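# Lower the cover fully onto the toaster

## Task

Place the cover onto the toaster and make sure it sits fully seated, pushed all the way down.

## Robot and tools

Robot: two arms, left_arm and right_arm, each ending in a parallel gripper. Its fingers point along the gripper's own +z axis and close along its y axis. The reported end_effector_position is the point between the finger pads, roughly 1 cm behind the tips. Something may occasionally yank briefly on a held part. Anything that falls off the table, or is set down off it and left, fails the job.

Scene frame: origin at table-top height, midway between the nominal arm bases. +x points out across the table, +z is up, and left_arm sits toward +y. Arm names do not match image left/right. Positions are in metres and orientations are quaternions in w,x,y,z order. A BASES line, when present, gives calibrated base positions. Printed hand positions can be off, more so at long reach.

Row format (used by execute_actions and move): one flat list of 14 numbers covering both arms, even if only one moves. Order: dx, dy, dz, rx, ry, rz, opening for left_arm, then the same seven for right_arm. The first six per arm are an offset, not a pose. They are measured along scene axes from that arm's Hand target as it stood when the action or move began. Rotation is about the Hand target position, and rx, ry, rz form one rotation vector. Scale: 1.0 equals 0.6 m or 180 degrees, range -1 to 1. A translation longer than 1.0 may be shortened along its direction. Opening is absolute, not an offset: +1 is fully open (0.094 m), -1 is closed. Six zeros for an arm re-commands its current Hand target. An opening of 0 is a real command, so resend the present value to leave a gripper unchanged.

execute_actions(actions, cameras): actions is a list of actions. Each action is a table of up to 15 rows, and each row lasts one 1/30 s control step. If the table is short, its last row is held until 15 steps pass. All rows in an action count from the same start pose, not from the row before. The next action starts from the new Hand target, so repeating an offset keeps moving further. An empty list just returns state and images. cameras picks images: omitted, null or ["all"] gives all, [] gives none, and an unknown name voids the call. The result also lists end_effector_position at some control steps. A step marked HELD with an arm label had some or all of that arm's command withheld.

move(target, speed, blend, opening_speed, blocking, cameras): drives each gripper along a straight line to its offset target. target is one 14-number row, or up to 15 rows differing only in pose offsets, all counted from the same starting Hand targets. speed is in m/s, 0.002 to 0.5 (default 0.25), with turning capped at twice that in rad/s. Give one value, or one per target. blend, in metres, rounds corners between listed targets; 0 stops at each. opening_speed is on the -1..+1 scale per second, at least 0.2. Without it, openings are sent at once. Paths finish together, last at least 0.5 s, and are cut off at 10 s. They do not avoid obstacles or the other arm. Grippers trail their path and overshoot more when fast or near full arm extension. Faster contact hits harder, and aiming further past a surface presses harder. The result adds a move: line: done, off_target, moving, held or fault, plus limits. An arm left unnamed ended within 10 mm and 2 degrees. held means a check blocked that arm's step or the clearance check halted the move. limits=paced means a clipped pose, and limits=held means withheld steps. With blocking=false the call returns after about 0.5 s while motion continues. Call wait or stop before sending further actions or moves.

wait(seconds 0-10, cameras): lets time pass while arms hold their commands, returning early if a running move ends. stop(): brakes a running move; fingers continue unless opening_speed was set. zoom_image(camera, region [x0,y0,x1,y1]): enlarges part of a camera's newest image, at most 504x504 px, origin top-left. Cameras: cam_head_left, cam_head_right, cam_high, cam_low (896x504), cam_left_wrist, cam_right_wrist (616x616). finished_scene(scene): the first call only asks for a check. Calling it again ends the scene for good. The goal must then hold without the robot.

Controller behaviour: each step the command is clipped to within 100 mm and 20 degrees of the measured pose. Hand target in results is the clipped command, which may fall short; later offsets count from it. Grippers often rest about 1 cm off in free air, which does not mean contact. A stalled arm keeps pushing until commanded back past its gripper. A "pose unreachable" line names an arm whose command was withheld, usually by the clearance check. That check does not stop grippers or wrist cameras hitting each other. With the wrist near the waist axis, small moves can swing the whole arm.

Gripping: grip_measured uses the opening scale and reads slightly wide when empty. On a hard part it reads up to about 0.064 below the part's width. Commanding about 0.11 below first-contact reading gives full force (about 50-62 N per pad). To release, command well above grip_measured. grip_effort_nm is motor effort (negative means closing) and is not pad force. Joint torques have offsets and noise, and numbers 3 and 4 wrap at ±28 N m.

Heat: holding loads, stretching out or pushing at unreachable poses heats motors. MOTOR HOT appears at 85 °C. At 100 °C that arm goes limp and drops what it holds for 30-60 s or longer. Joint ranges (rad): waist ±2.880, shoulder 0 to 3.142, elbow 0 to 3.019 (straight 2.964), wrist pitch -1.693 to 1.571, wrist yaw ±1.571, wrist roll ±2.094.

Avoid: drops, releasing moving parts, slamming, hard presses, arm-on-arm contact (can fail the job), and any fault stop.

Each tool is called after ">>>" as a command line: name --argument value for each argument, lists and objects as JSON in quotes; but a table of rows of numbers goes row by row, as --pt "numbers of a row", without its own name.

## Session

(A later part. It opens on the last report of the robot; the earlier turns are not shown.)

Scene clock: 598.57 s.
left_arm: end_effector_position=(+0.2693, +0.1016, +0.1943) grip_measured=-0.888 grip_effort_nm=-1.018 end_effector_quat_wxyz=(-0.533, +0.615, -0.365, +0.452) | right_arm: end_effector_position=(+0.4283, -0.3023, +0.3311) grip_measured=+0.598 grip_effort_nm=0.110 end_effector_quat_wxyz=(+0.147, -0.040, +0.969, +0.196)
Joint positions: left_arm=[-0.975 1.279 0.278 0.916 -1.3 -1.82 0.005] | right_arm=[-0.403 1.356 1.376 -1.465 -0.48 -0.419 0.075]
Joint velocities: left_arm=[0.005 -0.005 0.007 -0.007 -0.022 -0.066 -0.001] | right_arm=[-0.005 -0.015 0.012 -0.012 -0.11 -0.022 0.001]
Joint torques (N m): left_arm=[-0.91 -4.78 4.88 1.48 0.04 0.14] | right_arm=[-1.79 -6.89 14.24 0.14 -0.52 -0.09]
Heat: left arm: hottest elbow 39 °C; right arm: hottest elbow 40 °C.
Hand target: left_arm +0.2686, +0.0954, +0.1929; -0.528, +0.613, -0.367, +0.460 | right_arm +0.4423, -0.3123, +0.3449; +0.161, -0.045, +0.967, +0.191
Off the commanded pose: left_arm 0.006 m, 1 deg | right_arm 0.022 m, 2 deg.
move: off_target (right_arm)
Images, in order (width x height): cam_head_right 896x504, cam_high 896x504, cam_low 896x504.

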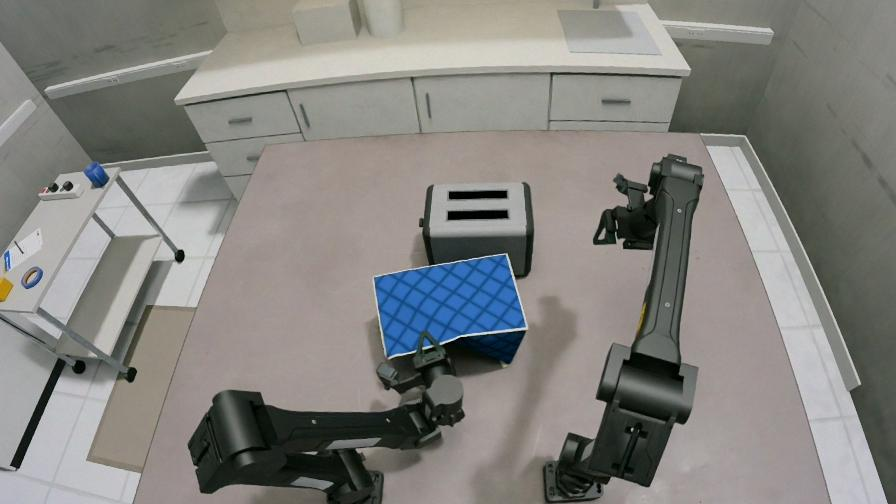

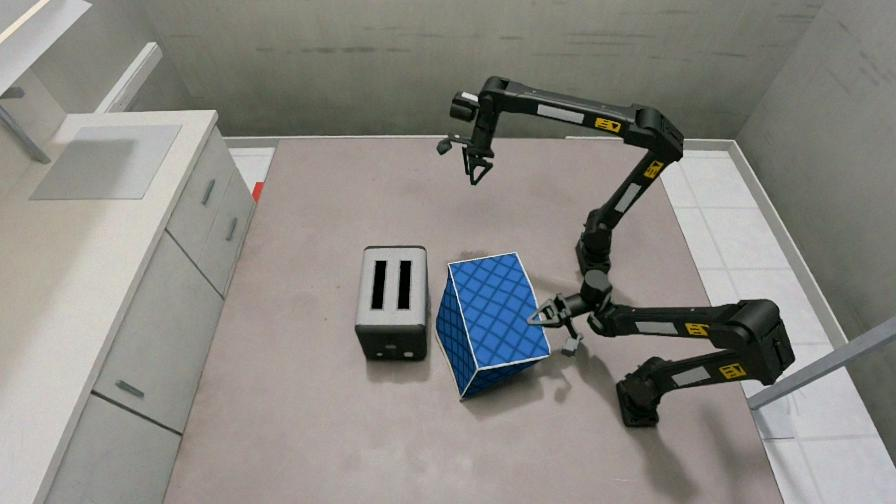

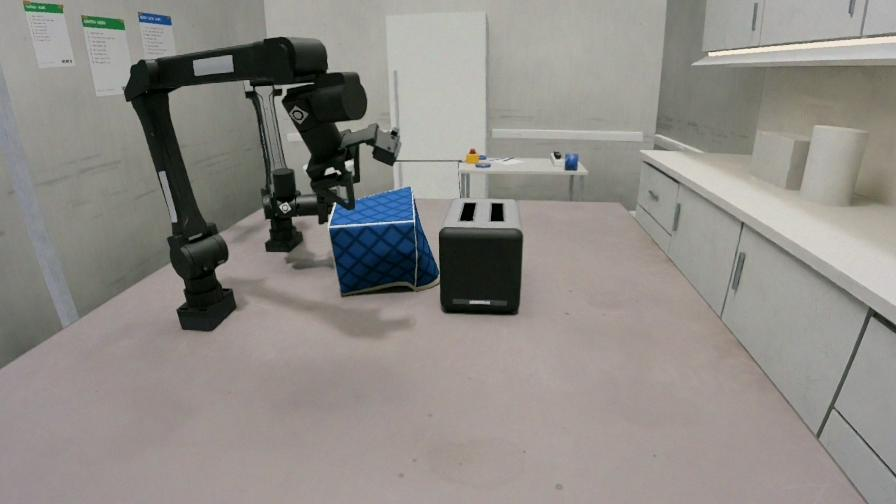

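>>> move --target '[0,0,0,0,0,0,0.2,0,0,0,0,0,0,0.6]' --cameras '[]'

>>> move --target '[-0.1,0.05,0.2,0,0,0,0.6,0,0,0,0,0,0,0.6]' --cameras '["cam_head_right","cam_high","cam_low"]'

Scene clock: 602.97 s.
left_arm: end_effector_position=(+0.2694, +0.1016, +0.1945) grip_measured=+0.198 grip_effort_nm=0.115 end_effector_quat_wxyz=(-0.532, +0.615, -0.364, +0.454) | right_arm: end_effector_position=(+0.4283, -0.3023, +0.3311) grip_measured=+0.598 grip_effort_nm=0.115 end_effector_quat_wxyz=(+0.147, -0.040, +0.969, +0.196)
Joint positions: left_arm=[-0.975 1.28 0.278 0.92 -1.3 -1.82 0.056] | right_arm=[-0.403 1.356 1.376 -1.465 -0.48 -0.419 0.075]
Joint velocities: left_arm=[-0.005 0.005 0.007 0.022 0.007 -0.081 -0.001] | right_arm=[-0.024 0.005 0.002 0.002 -0.037 -0.037 0]
Joint torques (N m): left_arm=[-1.2 -4.31 5.08 1.47 0.04 0.15] | right_arm=[-1.85 -6.89 14.23 0.14 -0.51 -0.09]
Heat: left arm: hottest elbow 39 °C; right arm: hottest elbow 40 °C.
Hand target: left_arm +0.2686, +0.0954, +0.1929; -0.528, +0.613, -0.367, +0.460 | right_arm +0.4423, -0.3123, +0.3449; +0.161, -0.045, +0.967, +0.191
Off the commanded pose: left_arm 0.006 m, 1 deg | right_arm 0.022 m, 2 deg.
move: off_target (right_arm)
No camera images: "cameras" was empty.

Scene clock: 605.07 s.
left_arm: end_effector_position=(+0.2093, +0.1314, +0.2873) grip_measured=+0.598 grip_effort_nm=0.115 end_effector_quat_wxyz=(+0.553, -0.596, +0.378, -0.442) | right_arm: end_effector_position=(+0.4283, -0.3023, +0.3311) grip_measured=+0.598 grip_effort_nm=0.115 end_effector_quat_wxyz=(+0.147, -0.040, +0.969, +0.196)
Joint positions: left_arm=[-1.138 0.719 0.286 0.468 -1.465 -1.646 0.075] | right_arm=[-0.403 1.356 1.376 -1.465 -0.48 -0.419 0.075]
Joint velocities: left_arm=[-0.015 -0.005 0.002 -0.002 0.066 0.037 0] | right_arm=[-0.005 -0.005 -0.007 -0.007 -0.154 0.007 0]
Joint torques (N m): left_arm=[-1.08 -2.26 10.63 0.36 -0.04 0.07] | right_arm=[-2.02 -7.06 14.27 0.16 -0.53 -0.09]
Heat: left arm: hottest elbow 39 °C; right arm: hottest elbow 40 °C.
Hand target: left_arm +0.2096, +0.1225, +0.3116; +0.529, -0.612, +0.366, -0.460 | right_arm +0.4423, -0.3123, +0.3449; +0.161, -0.045, +0.967, +0.191
Off the commanded pose: left_arm 0.026 m, 4 deg | right_arm 0.022 m, 2 deg.
move: off_target (left_arm, right_arm)
Images, in order (width x height): cam_head_right 896x504, cam_high 896x504, cam_low 896x504.

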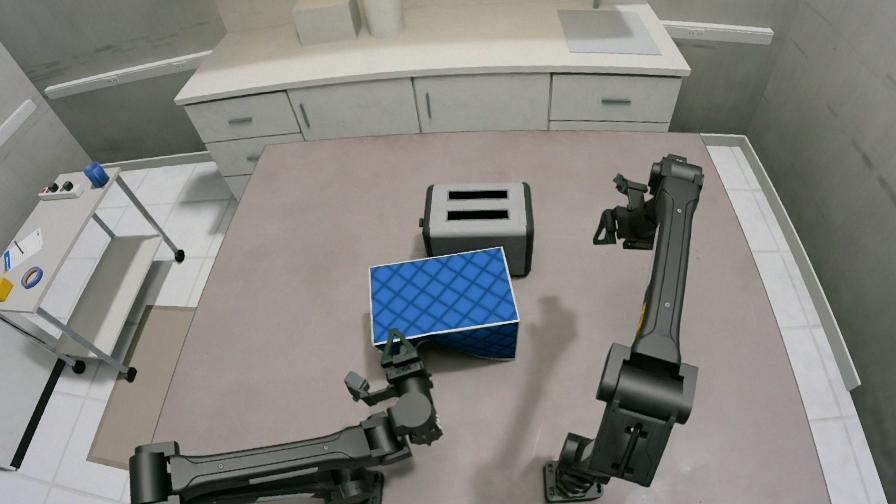

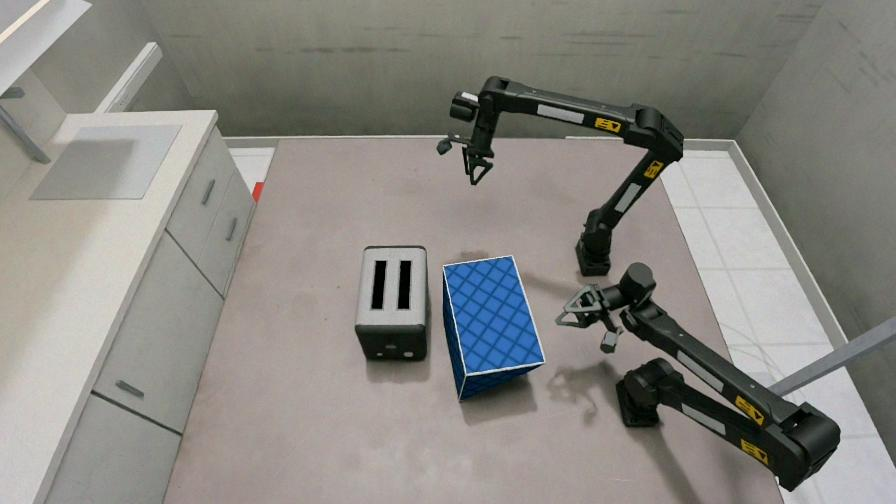

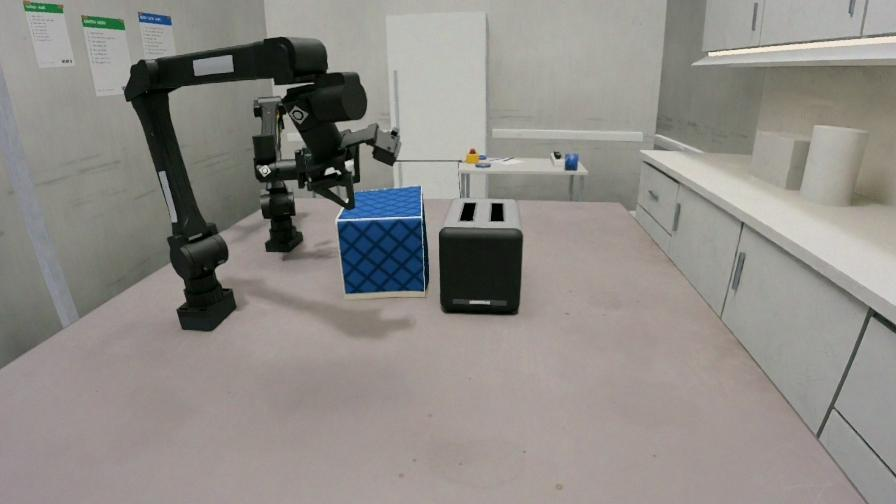

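>>> move --target '[0.1,0.3,0.16,0.353,0.274,-0.448,0.6,0,0.2,0,0,0,0,0.6]' --cameras '[]'

>>> execute_actions --actions '[]' --cameras '["cam_head_right"]'

Scene clock: 618.03 s.
left_arm: end_effector_position=(+0.2605, +0.2919, +0.3943) grip_measured=+0.598 grip_effort_nm=0.115 end_effector_quat_wxyz=(+0.155, -0.047, +0.970, -0.181) | right_arm: end_effector_position=(+0.4463, -0.1962, +0.3432) grip_measured=+0.598 grip_effort_nm=0.110 end_effector_quat_wxyz=(+0.156, -0.045, +0.967, +0.197)
Joint positions: left_arm=[0.353 1.022 1.332 -1.68 0.441 0.215 0.075] | right_arm=[-0.133 1.304 1.35 -1.342 -0.433 -0.128 0.075]
Joint velocities: left_arm=[-0.005 -0.015 -0.007 -0.017 0.022 0.007 0] | right_arm=[-0.015 -0.005 -0.002 -0.007 -0.066 -0.022 -0.001]
Joint torques (N m): left_arm=[1.55 -4.25 10.74 -0.03 0.18 0.17] | right_arm=[-0.09 -9.58 8.53 0.87 -0.1 0.25]
Heat: left arm: hottest elbow 41 °C; right arm: hottest elbow 40 °C.
Hand target: left_arm +0.2665, +0.2997, +0.4102; +0.168, -0.046, +0.969, -0.174 | right_arm +0.4420, -0.1916, +0.3471; +0.163, -0.045, +0.966, +0.195
Off the commanded pose: left_arm 0.019 m, 2 deg | right_arm 0.006 m, 1 deg.
joint sent to its limit (left arm) — joint 4 (wrist pitch), lower limit. The joint targets are off in position, not in orientation.
move: off_target (left_arm)
No camera images: "cameras" was empty.

Scene clock: 618.03 s.
left_arm: end_effector_position=(+0.2605, +0.2919, +0.3943) grip_measured=+0.598 grip_effort_nm=0.115 end_effector_quat_wxyz=(+0.155, -0.047, +0.970, -0.181) | right_arm: end_effector_position=(+0.4463, -0.1962, +0.3432) grip_measured=+0.598 grip_effort_nm=0.110 end_effector_quat_wxyz=(+0.156, -0.045, +0.967, +0.197)
Joint positions: left_arm=[0.353 1.022 1.332 -1.68 0.441 0.215 0.075] | right_arm=[-0.133 1.304 1.35 -1.342 -0.433 -0.128 0.075]
Joint velocities: left_arm=[-0.005 -0.015 -0.007 -0.017 0.022 0.007 0] | right_arm=[-0.015 -0.005 -0.002 -0.007 -0.066 -0.022 -0.001]
Joint torques (N m): left_arm=[1.55 -4.25 10.74 -0.03 0.18 0.17] | right_arm=[-0.09 -9.58 8.53 0.87 -0.1 0.25]
Heat: left arm: hottest elbow 41 °C; right arm: hottest elbow 40 °C.
Hand target: left_arm +0.2665, +0.2997, +0.4102; +0.168, -0.046, +0.969, -0.174 | right_arm +0.4420, -0.1916, +0.3471; +0.163, -0.045, +0.966, +0.195
Tool commands: left_gripper/opening=+0.6 right_gripper/opening=+0.6
Off the commanded pose: left_arm 0.019 m, 2 deg | right_arm 0.006 m, 1 deg.
Images, in order (width x height): cam_head_right 896x504.

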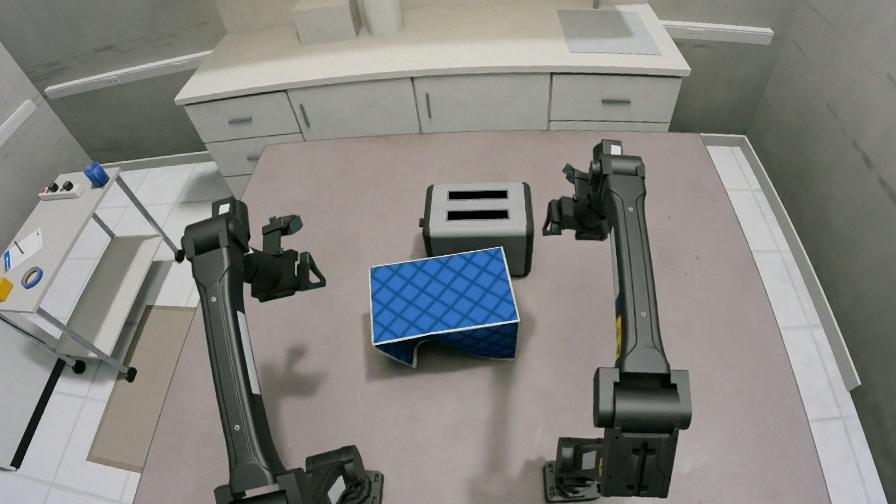

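>>> move --target '[0.206,-0.175,-0.2,0,0,0,0.6,0.005,0.178,-0.095,0,0,0,0.6]' --cameras '["cam_left_wrist","cam_right_wrist","cam_head_right"]'

Scene clock: 625.90 s.
left_arm: end_effector_position=(+0.3808, +0.2016, +0.2869) grip_measured=+0.598 grip_effort_nm=0.110 end_effector_quat_wxyz=(+0.160, -0.048, +0.970, -0.174) | right_arm: end_effector_position=(+0.4461, -0.0865, +0.2931) grip_measured=+0.598 grip_effort_nm=0.105 end_effector_quat_wxyz=(+0.163, -0.047, +0.965, +0.199)
Joint positions: left_arm=[-0.009 1.221 1.184 -1.18 0.326 -0.162 0.075] | right_arm=[0.147 1.292 1.198 -1.08 -0.346 0.155 0.075]
Joint velocities: left_arm=[-0.015 -0.005 0.002 -0.022 -0.022 -0.007 -0.001] | right_arm=[0.005 -0.005 -0.027 -0.012 0.081 -0.007 0]
Joint torques (N m): left_arm=[-1.03 -8.88 8.27 0.99 0.07 0] | right_arm=[-0.32 -8.53 8.64 1.1 0 0.24]
Heat: left arm: hottest elbow 41 °C; right arm: hottest elbow 39 °C.
Hand target: left_arm +0.3877, +0.1966, +0.2885; +0.166, -0.046, +0.970, -0.174 | right_arm +0.4439, -0.0839, +0.2911; +0.163, -0.044, +0.965, +0.199
Off the commanded pose: left_arm 0.012 m, 1 deg | right_arm 0.004 m, 1 deg.
move: off_target (left_arm)
Images, in order (width x height): cam_head_right 896x504, cam_left_wrist 616x616, cam_right_wrist 616x616.

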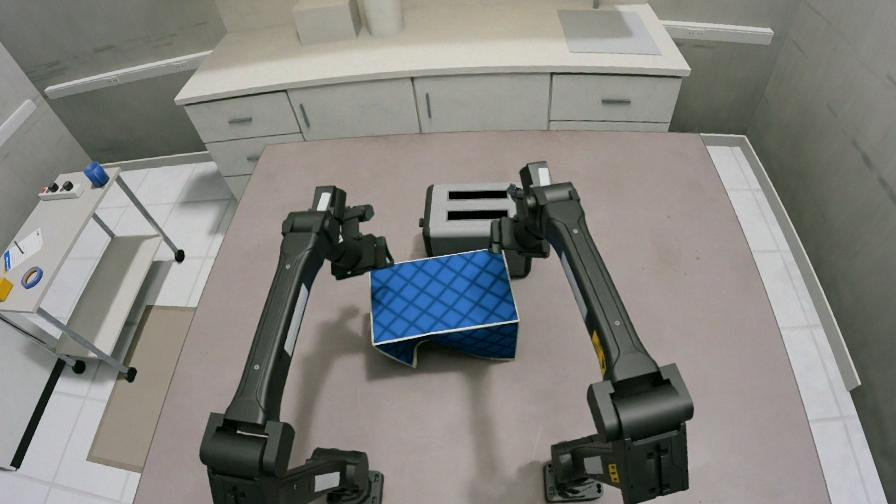

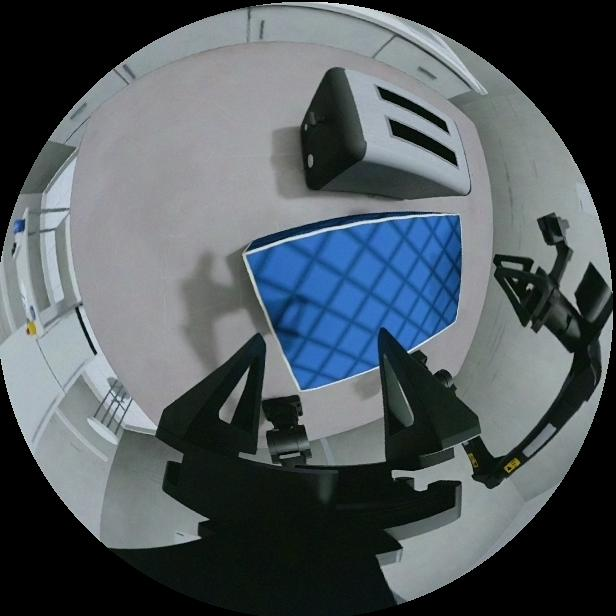

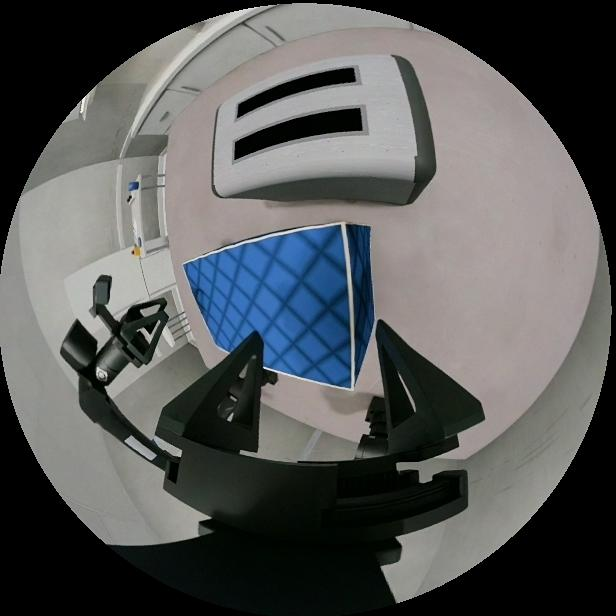

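>>> move --target '[0.015,0.04,-0.12,0,0,0,0.6,0.02,-0.02,-0.125,0,0,0,0.6]' --cameras '["cam_left_wrist","cam_right_wrist"]'

Scene clock: 629.87 s.
left_arm: end_effector_position=(+0.3891, +0.2168, +0.2160) grip_measured=+0.598 grip_effort_nm=0.110 end_effector_quat_wxyz=(+0.157, -0.047, +0.971, -0.174) | right_arm: end_effector_position=(+0.4524, -0.0920, +0.2258) grip_measured=+0.598 grip_effort_nm=0.110 end_effector_quat_wxyz=(+0.168, -0.043, +0.964, +0.199)
Joint positions: left_arm=[0.032 1.275 1.045 -1.006 0.341 -0.118 0.075] | right_arm=[0.131 1.334 1.054 -0.887 -0.349 0.151 0.075]
Joint velocities: left_arm=[0.015 -0.005 0.007 -0.007 -0.007 -0.037 0] | right_arm=[-0.005 -0.015 0.022 -0.022 -0.022 -0.051 0]
Joint torques (N m): left_arm=[0.85 -9.58 8.1 1.01 0.33 0.17] | right_arm=[-1.9 -7.3 8.68 1.18 -0.36 -0.09]
Heat: left arm: hottest elbow 41 °C; right arm: hottest elbow 39 °C.
Hand target: left_arm +0.3967, +0.2216, +0.2171; +0.166, -0.046, +0.970, -0.174 | right_arm +0.4550, -0.0961, +0.2159; +0.163, -0.044, +0.965, +0.198
Off the commanded pose: left_arm 0.008 m, 1 deg | right_arm 0.011 m, 1 deg.
move: off_target (right_arm)
Images, in order (width x height): cam_left_wrist 616x616, cam_right_wrist 616x616.

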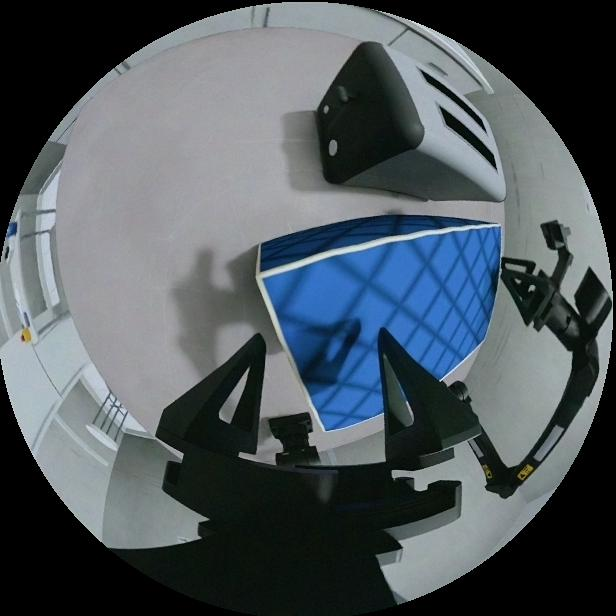

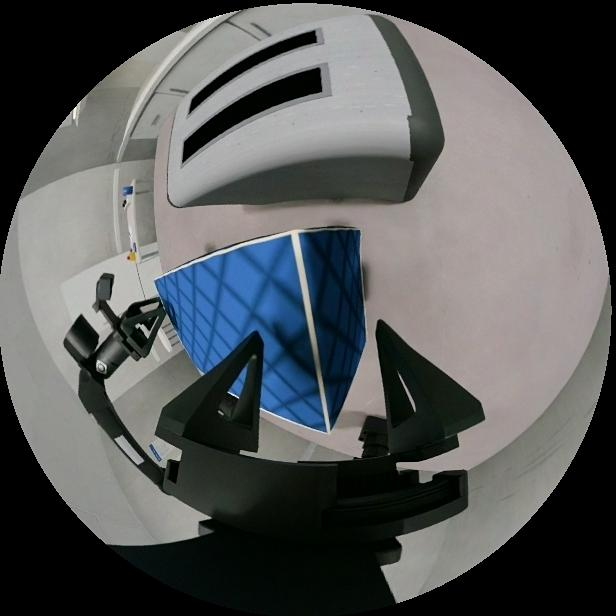

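Good. Slightly +x, descend to ~.175, close.

>>> move --target '[0.03,0.005,-0.07,0,0,0,0.6,0.03,0.0,-0.07,0,0,0,0.6]' --cameras '[]'

>>> move --target '[0,0,0,0,0,0,-1,0,0,0,0,0,0,-1]' --opening_speed 1 --cameras '["cam_left_wrist","cam_right_wrist","cam_high"]'

Scene clock: 633.90 s.
left_arm: end_effector_position=(+0.4078, +0.2185, +0.1787) grip_measured=+0.598 grip_effort_nm=0.110 end_effector_quat_wxyz=(+0.162, -0.045, +0.970, -0.176) | right_arm: end_effector_position=(+0.4713, -0.0909, +0.1891) grip_measured=+0.598 grip_effort_nm=0.105 end_effector_quat_wxyz=(+0.174, -0.044, +0.963, +0.202)
Joint positions: left_arm=[0.036 1.35 1.009 -0.888 0.347 -0.111 0.075] | right_arm=[0.125 1.411 1.024 -0.769 -0.355 0.146 0.075]
Joint velocities: left_arm=[-0.015 -0.005 -0.007 0.007 -0.007 0.022 -0.001] | right_arm=[-0.015 0.005 0.012 -0.017 -0.037 -0.022 0]
Joint torques (N m): left_arm=[1.38 -10.05 7.79 0.92 0.26 0.19] | right_arm=[-2.26 -7.36 8.23 1.11 -0.21 -0.11]
Heat: left arm: hottest elbow 40 °C; right arm: hottest elbow 38 °C.
Hand target: left_arm +0.4147, +0.2253, +0.1756; +0.166, -0.046, +0.969, -0.174 | right_arm +0.4724, -0.0962, +0.1734; +0.163, -0.044, +0.965, +0.198
Off the commanded pose: left_arm 0.010 m, 1 deg | right_arm 0.016 m, 1 deg.
move: off_target (right_arm)
No camera images: "cameras" was empty.

Scene clock: 635.90 s.
left_arm: end_effector_position=(+0.4086, +0.2167, +0.1797) grip_measured=-0.890 grip_effort_nm=-1.028 end_effector_quat_wxyz=(+0.164, -0.043, +0.969, -0.181) | right_arm: end_effector_position=(+0.4708, -0.0884, +0.1899) grip_measured=-0.955 grip_effort_nm=-0.989 end_effector_quat_wxyz=(+0.173, -0.047, +0.961, +0.209)
Joint positions: left_arm=[0.036 1.35 1.009 -0.883 0.358 -0.111 0.005] | right_arm=[0.125 1.411 1.024 -0.768 -0.37 0.143 0.002]
Joint velocities: left_arm=[-0.005 -0.015 -0.002 0.022 0.007 -0.022 0] | right_arm=[0.005 0.005 0.007 -0.007 -0.066 0.022 -0.001]
Joint torques (N m): left_arm=[0.56 -9.82 7.72 0.87 -0.14 0.18] | right_arm=[-2.02 -7.3 8.21 1.03 0.36 -0.08]
Heat: left arm: hottest elbow 40 °C; right arm: hottest elbow 38 °C.
Hand target: left_arm +0.4147, +0.2252, +0.1756; +0.166, -0.046, +0.969, -0.174 | right_arm +0.4724, -0.0961, +0.1734; +0.163, -0.044, +0.965, +0.198
Off the commanded pose: left_arm 0.011 m, 1 deg | right_arm 0.018 m, 2 deg.
move: off_target (left_arm, right_arm)
Images, in order (width x height): cam_high 896x504, cam_left_wrist 616x616, cam_right_wrist 616x616.

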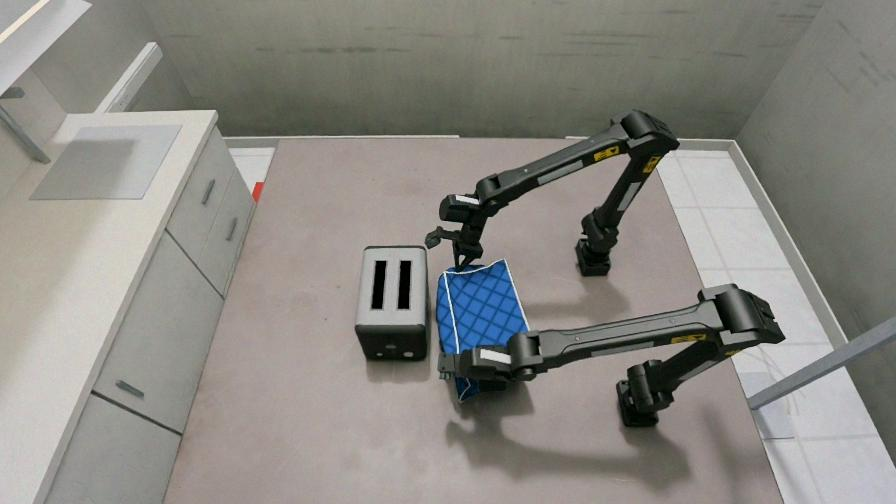

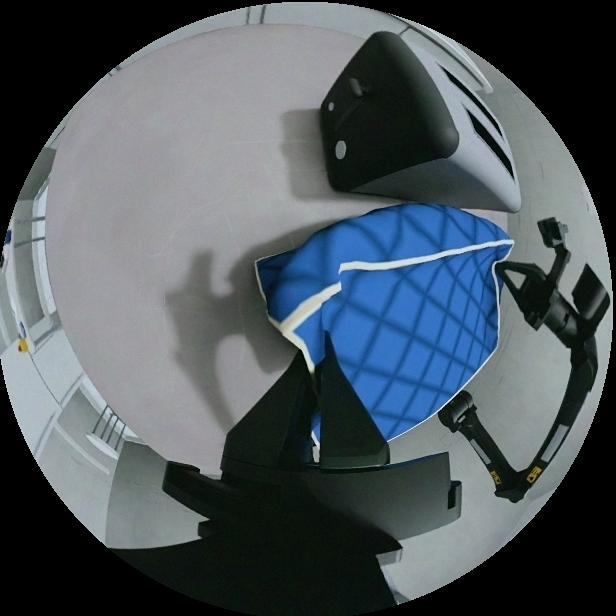

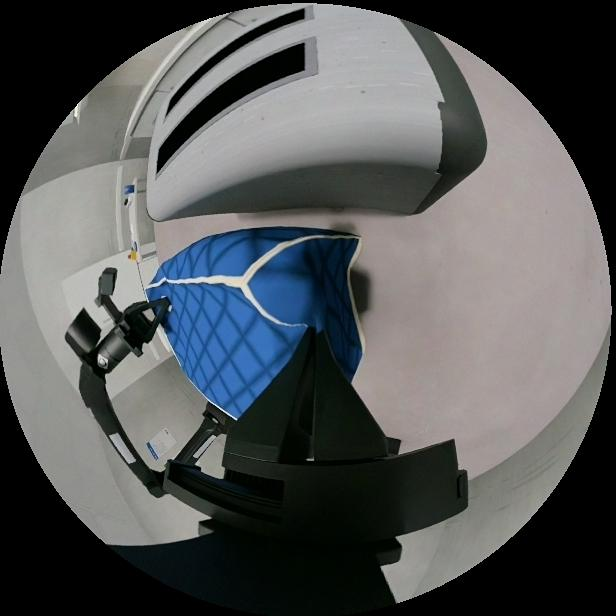

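>>> move --target '[-0.03,0.02,0.46,0,0,0,-1,-0.03,-0.02,0.46,0,0,0,-1]' --speed 0.15 --cameras '["cam_low","cam_head_right","cam_high","cam_right_wrist"]'

Scene clock: 642.00 s.
left_arm: end_effector_position=(+0.3901, +0.2149, +0.4336) grip_measured=-0.890 grip_effort_nm=-1.023 end_effector_quat_wxyz=(+0.145, -0.041, +0.971, -0.184) | right_arm: end_effector_position=(+0.4418, -0.0918, +0.4349) grip_measured=-0.958 grip_effort_nm=-1.033 end_effector_quat_wxyz=(+0.143, -0.046, +0.966, +0.209)
Joint positions: left_arm=[0.037 1.326 1.672 -1.609 0.367 -0.1 0.005] | right_arm=[0.125 1.337 1.619 -1.5 -0.38 0.135 0.002]
Joint velocities: left_arm=[-0.015 0.005 -0.017 0.002 -0.007 0.051 0.001] | right_arm=[0.005 0.005 -0.017 0.002 -0.051 -0.022 -0.001]
Joint torques (N m): left_arm=[2.37 -10.34 10.91 -0.02 -0.25 0.28] | right_arm=[-3.72 -7.12 14.28 0.4 0.44 -0.24]
Heat: left arm: hottest elbow 40 °C; right arm: hottest elbow 38 °C.
Hand target: left_arm +0.3972, +0.2327, +0.4516; +0.166, -0.046, +0.969, -0.174 | right_arm +0.4582, -0.1080, +0.4497; +0.163, -0.044, +0.966, +0.198
Off the commanded pose: left_arm 0.030 m, 3 deg | right_arm 0.025 m, 3 deg.
move: off_target (left_arm, right_arm)
Images, in order (width x height): cam_head_right 896x504, cam_high 896x504, cam_low 896x504, cam_right_wrist 616x616.

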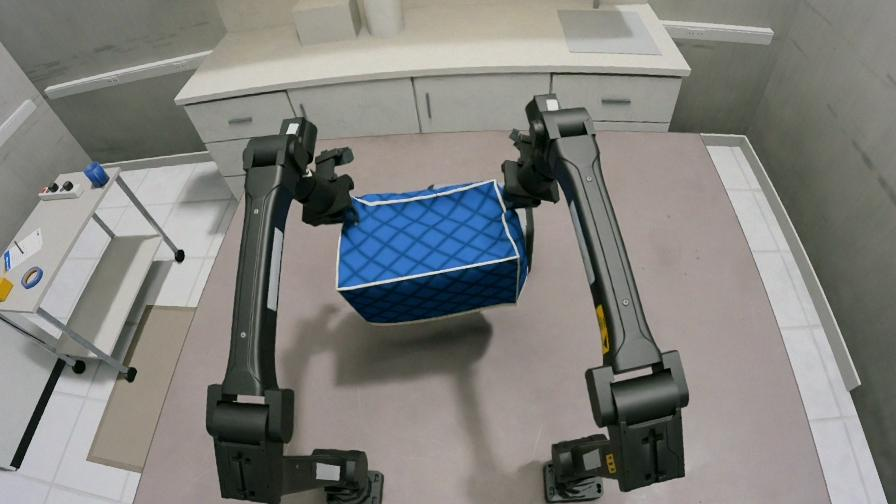

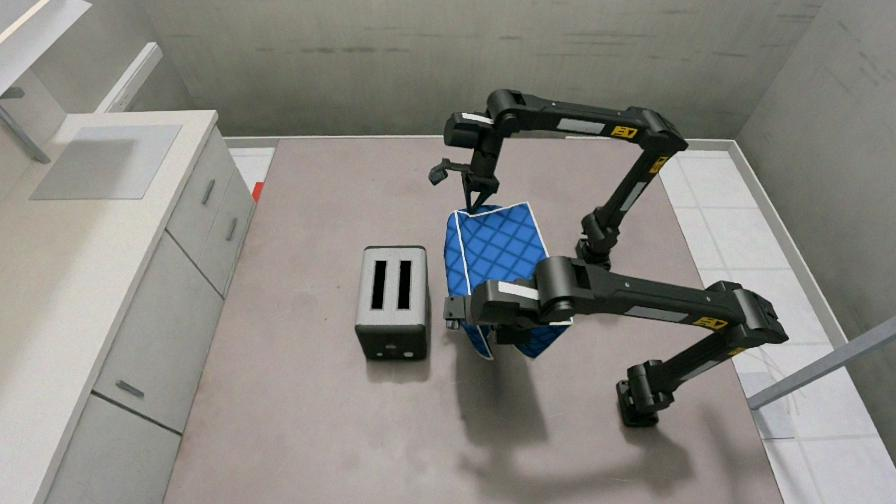

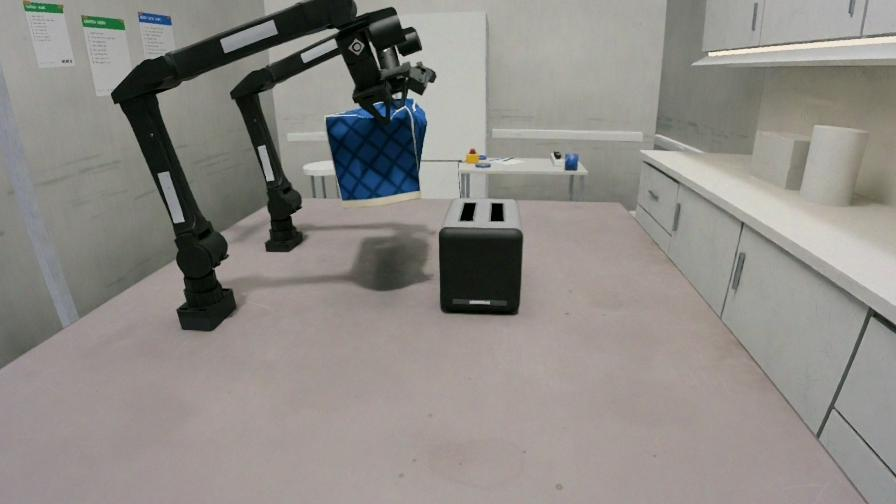

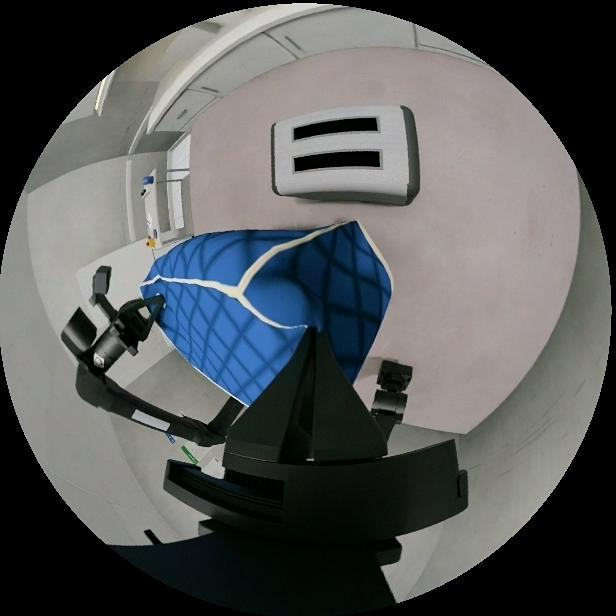

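>>> move --target '[0.35,-0.115,0.01,0,0,0,-1,0.27,-0.115,0.01,0,0,0,-1]' --speed 0.15 --cameras '["cam_low","cam_head_right","cam_high"]'

Scene clock: 647.67 s.
left_arm: end_effector_position=(+0.6010, +0.1544, +0.4448) grip_measured=-0.890 grip_effort_nm=-1.018 end_effector_quat_wxyz=(+0.173, -0.038, +0.967, -0.185) | right_arm: end_effector_position=(+0.6091, -0.1566, +0.4455) grip_measured=-0.959 grip_effort_nm=-1.033 end_effector_quat_wxyz=(+0.152, -0.044, +0.966, +0.205)
Joint positions: left_arm=[-0.082 1.936 2.454 -1.684 0.322 -0.223 0.005] | right_arm=[-0.038 1.811 2.215 -1.667 -0.422 -0.026 0.002]
Joint velocities: left_arm=[-0.015 -0.005 -0.012 -0.027 -0.022 -0.051 0] | right_arm=[-0.005 -0.005 0.002 -0.012 -0.066 -0.007 0]
Joint torques (N m): left_arm=[0.56 -19.84 10.52 0.46 -0.43 -0.06] | right_arm=[-3.31 -12.63 13.68 0.28 0.11 -0.2]
Heat: left arm: hottest elbow 41 °C; right arm: hottest elbow 39 °C.
Hand target: left_arm +0.6073, +0.1628, +0.4584; +0.165, -0.045, +0.970, -0.174 | right_arm +0.6204, -0.1763, +0.4527; +0.163, -0.044, +0.966, +0.196
Off the commanded pose: left_arm 0.017 m, 2 deg | right_arm 0.025 m, 2 deg.
joint sent to its limit (left arm) — joint 4 (wrist pitch), lower limit. The joint targets are off in orientation, not in position.
joint sent to its limit (right arm) — joint 4 (wrist pitch), lower limit. The joint targets are off in position, not in orientation.
move: off_target (left_arm, right_arm)
Images, in order (width x height): cam_head_right 896x504, cam_high 896x504, cam_low 896x504.

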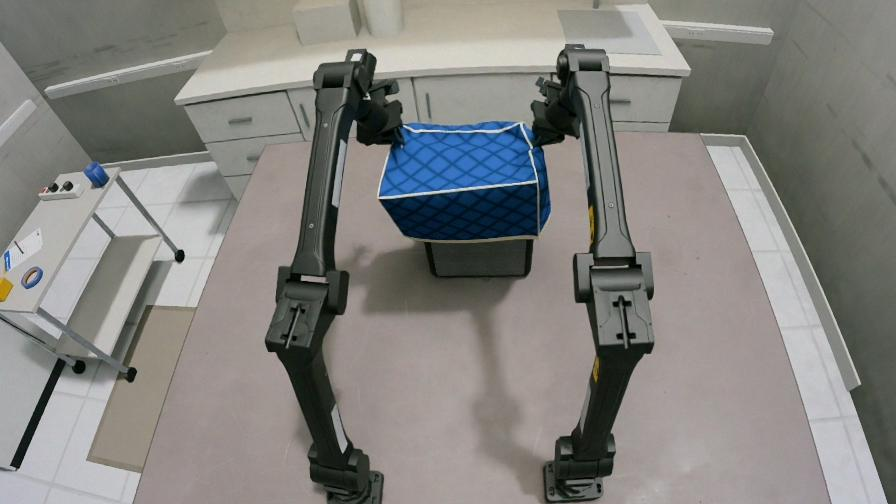

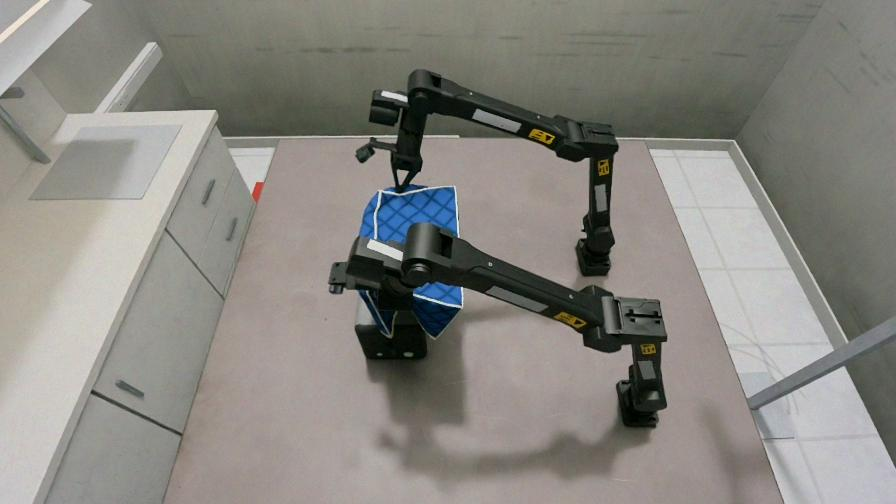

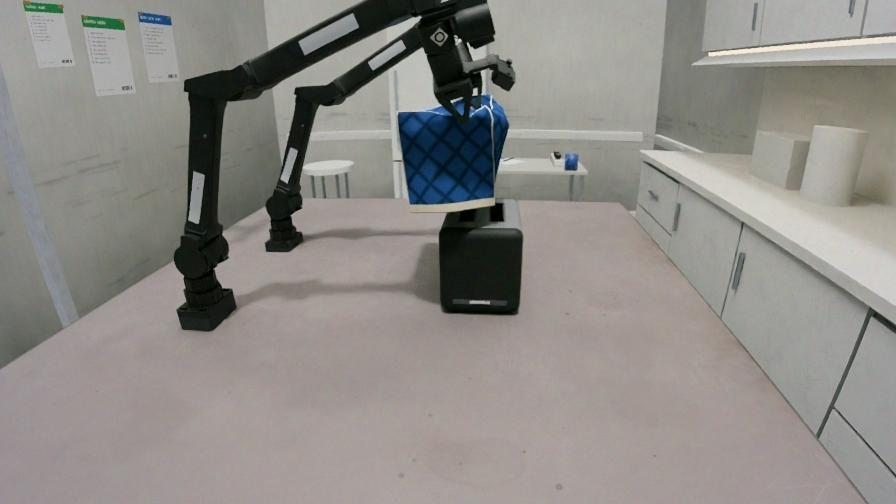

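>>> move --target '[0.085,-0.005,0,0,0,0,-1,0.08,-0.005,0,0,0,0,-1]' --speed 0.12 --cameras '["cam_low","cam_head_right","cam_head_left"]'

Scene clock: 652.50 s.
left_arm: end_effector_position=(+0.6542, +0.1504, +0.4444) grip_measured=-0.890 grip_effort_nm=-1.023 end_effector_quat_wxyz=(+0.213, -0.042, +0.957, -0.192) | right_arm: end_effector_position=(+0.6584, -0.1602, +0.4448) grip_measured=-0.959 grip_effort_nm=-1.043 end_effector_quat_wxyz=(+0.179, -0.047, +0.961, +0.204)
Joint positions: left_arm=[-0.082 2.106 2.714 -1.685 0.322 -0.247 0.005] | right_arm=[-0.043 1.947 2.406 -1.669 -0.424 -0.026 0.002]
Joint velocities: left_arm=[0.005 -0.015 -0.017 -0.012 -0.007 -0.066 0.001] | right_arm=[-0.015 0.005 -0.007 -0.007 -0.022 0.051 -0.001]
Joint torques (N m): left_arm=[0.91 -22.18 10.28 0.5 -0.27 -0.07] | right_arm=[-3.25 -14.51 13.5 0.39 -0.01 0.02]
Heat: left arm: hottest elbow 41 °C; right arm: hottest elbow 38 °C.
Hand target: left_arm +0.6586, +0.1597, +0.4590; +0.165, -0.045, +0.970, -0.174 | right_arm +0.6683, -0.1791, +0.4521; +0.163, -0.044, +0.966, +0.196
Off the commanded pose: left_arm 0.017 m, 6 deg | right_arm 0.023 m, 2 deg.
joint sent to its limit (left arm) — joint 4 (wrist pitch), lower limit. The joint targets are off in orientation, not in position.
joint sent to its limit (right arm) — joint 4 (wrist pitch), lower limit. The joint targets are off in orientation, not in position.
move: off_target (left_arm, right_arm)
Images, in order (width x height): cam_head_left 896x504, cam_head_right 896x504, cam_low 896x504.

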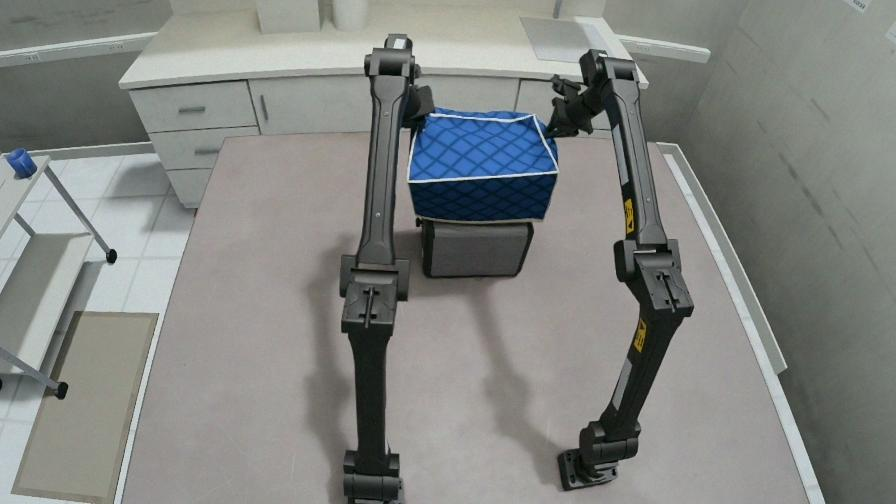

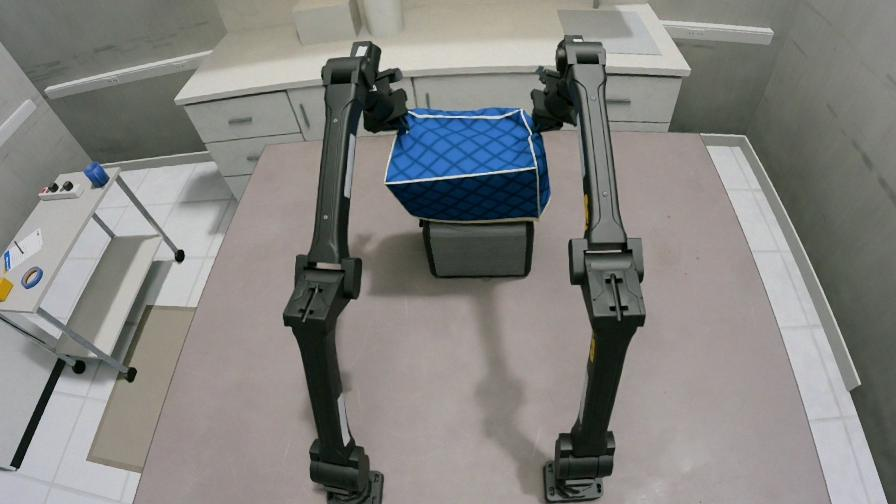

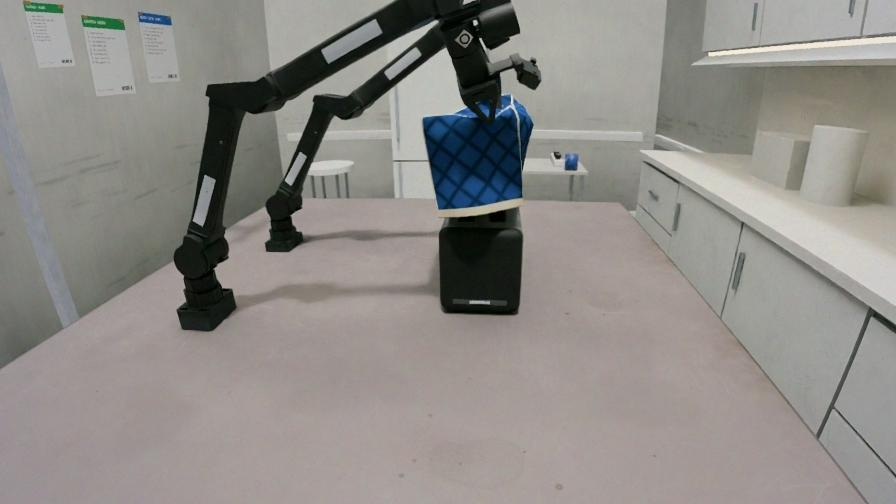

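>>> move --target '[0,0,-0.15,0,0,0,-1,0,0,-0.15,0,0,0,-1]' --speed 0.1 --cameras '["cam_low","cam_head_right","cam_head_left","cam_high"]'

Scene clock: 656.43 s.
left_arm: end_effector_position=(+0.6567, +0.1506, +0.3674) grip_measured=-0.890 grip_effort_nm=-1.038 end_effector_quat_wxyz=(+0.157, -0.043, +0.970, -0.182) | right_arm: end_effector_position=(+0.6711, -0.1608, +0.3588) grip_measured=-0.960 grip_effort_nm=-1.038 end_effector_quat_wxyz=(+0.157, -0.044, +0.965, +0.205)
Joint positions: left_arm=[-0.082 2.065 2.449 -1.583 0.319 -0.227 0.005] | right_arm=[-0.044 1.924 2.142 -1.475 -0.424 -0.031 0.002]
Joint velocities: left_arm=[-0.005 0.005 0.002 0.002 -0.022 -0.022 0] | right_arm=[-0.005 -0.005 -0.012 -0.007 -0.051 0.007 -0.001]
Joint torques (N m): left_arm=[0.97 -24.53 6.52 0.92 -0.37 0.2] | right_arm=[-3.02 -17.55 7.88 0.65 0.13 -0.22]
Heat: left arm: hottest elbow 41 °C; right arm: hottest elbow 38 °C.
Hand target: left_arm +0.6586, +0.1612, +0.3688; +0.165, -0.046, +0.970, -0.174 | right_arm +0.6671, -0.1789, +0.3621; +0.163, -0.045, +0.966, +0.196
Off the commanded pose: left_arm 0.009 m, 1 deg | right_arm 0.019 m, 1 deg.
move: off_target (right_arm)
Images, in order (width x height): cam_head_left 896x504, cam_head_right 896x504, cam_high 896x504, cam_low 896x504.

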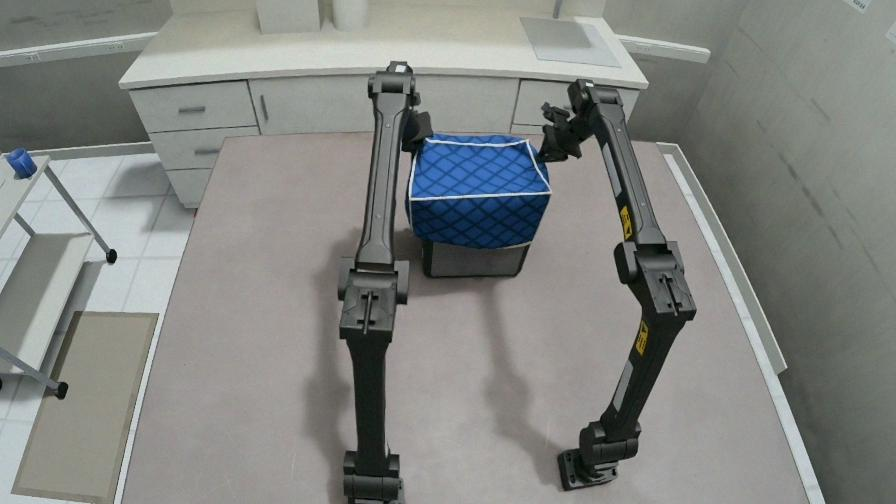

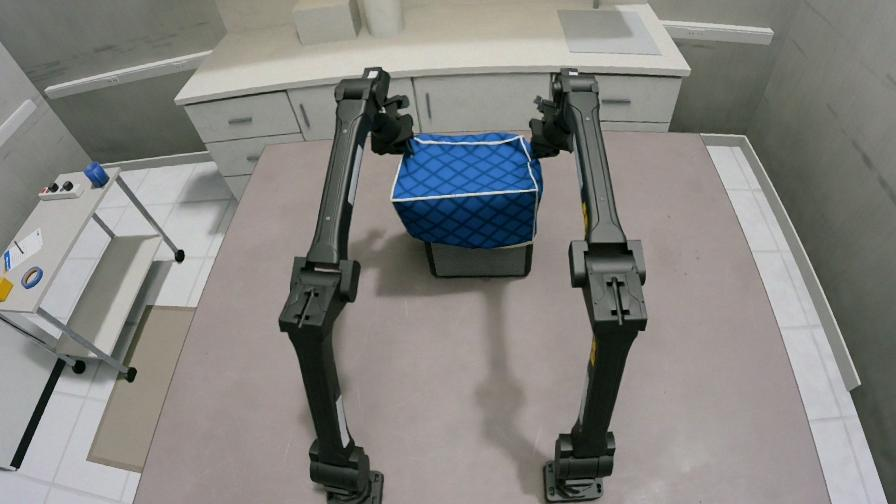

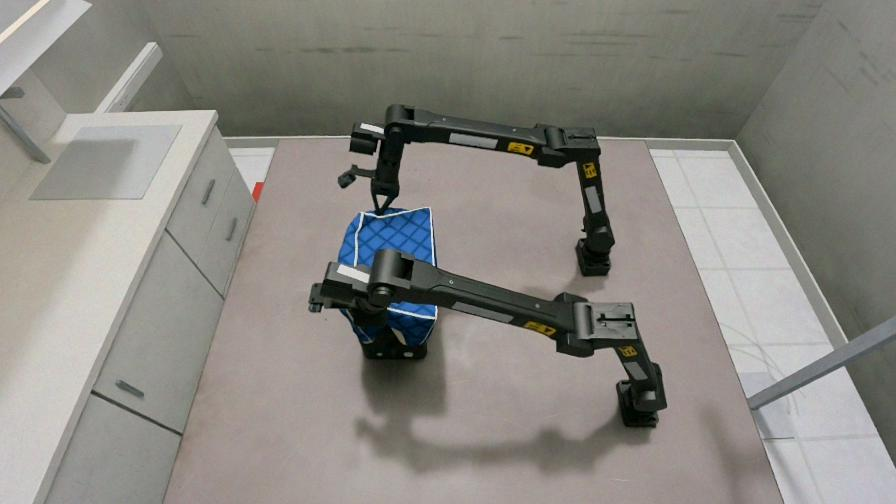

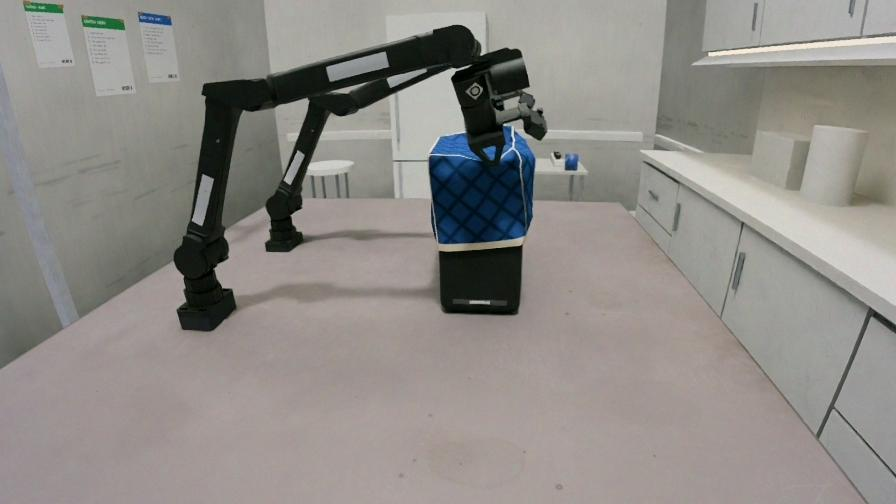

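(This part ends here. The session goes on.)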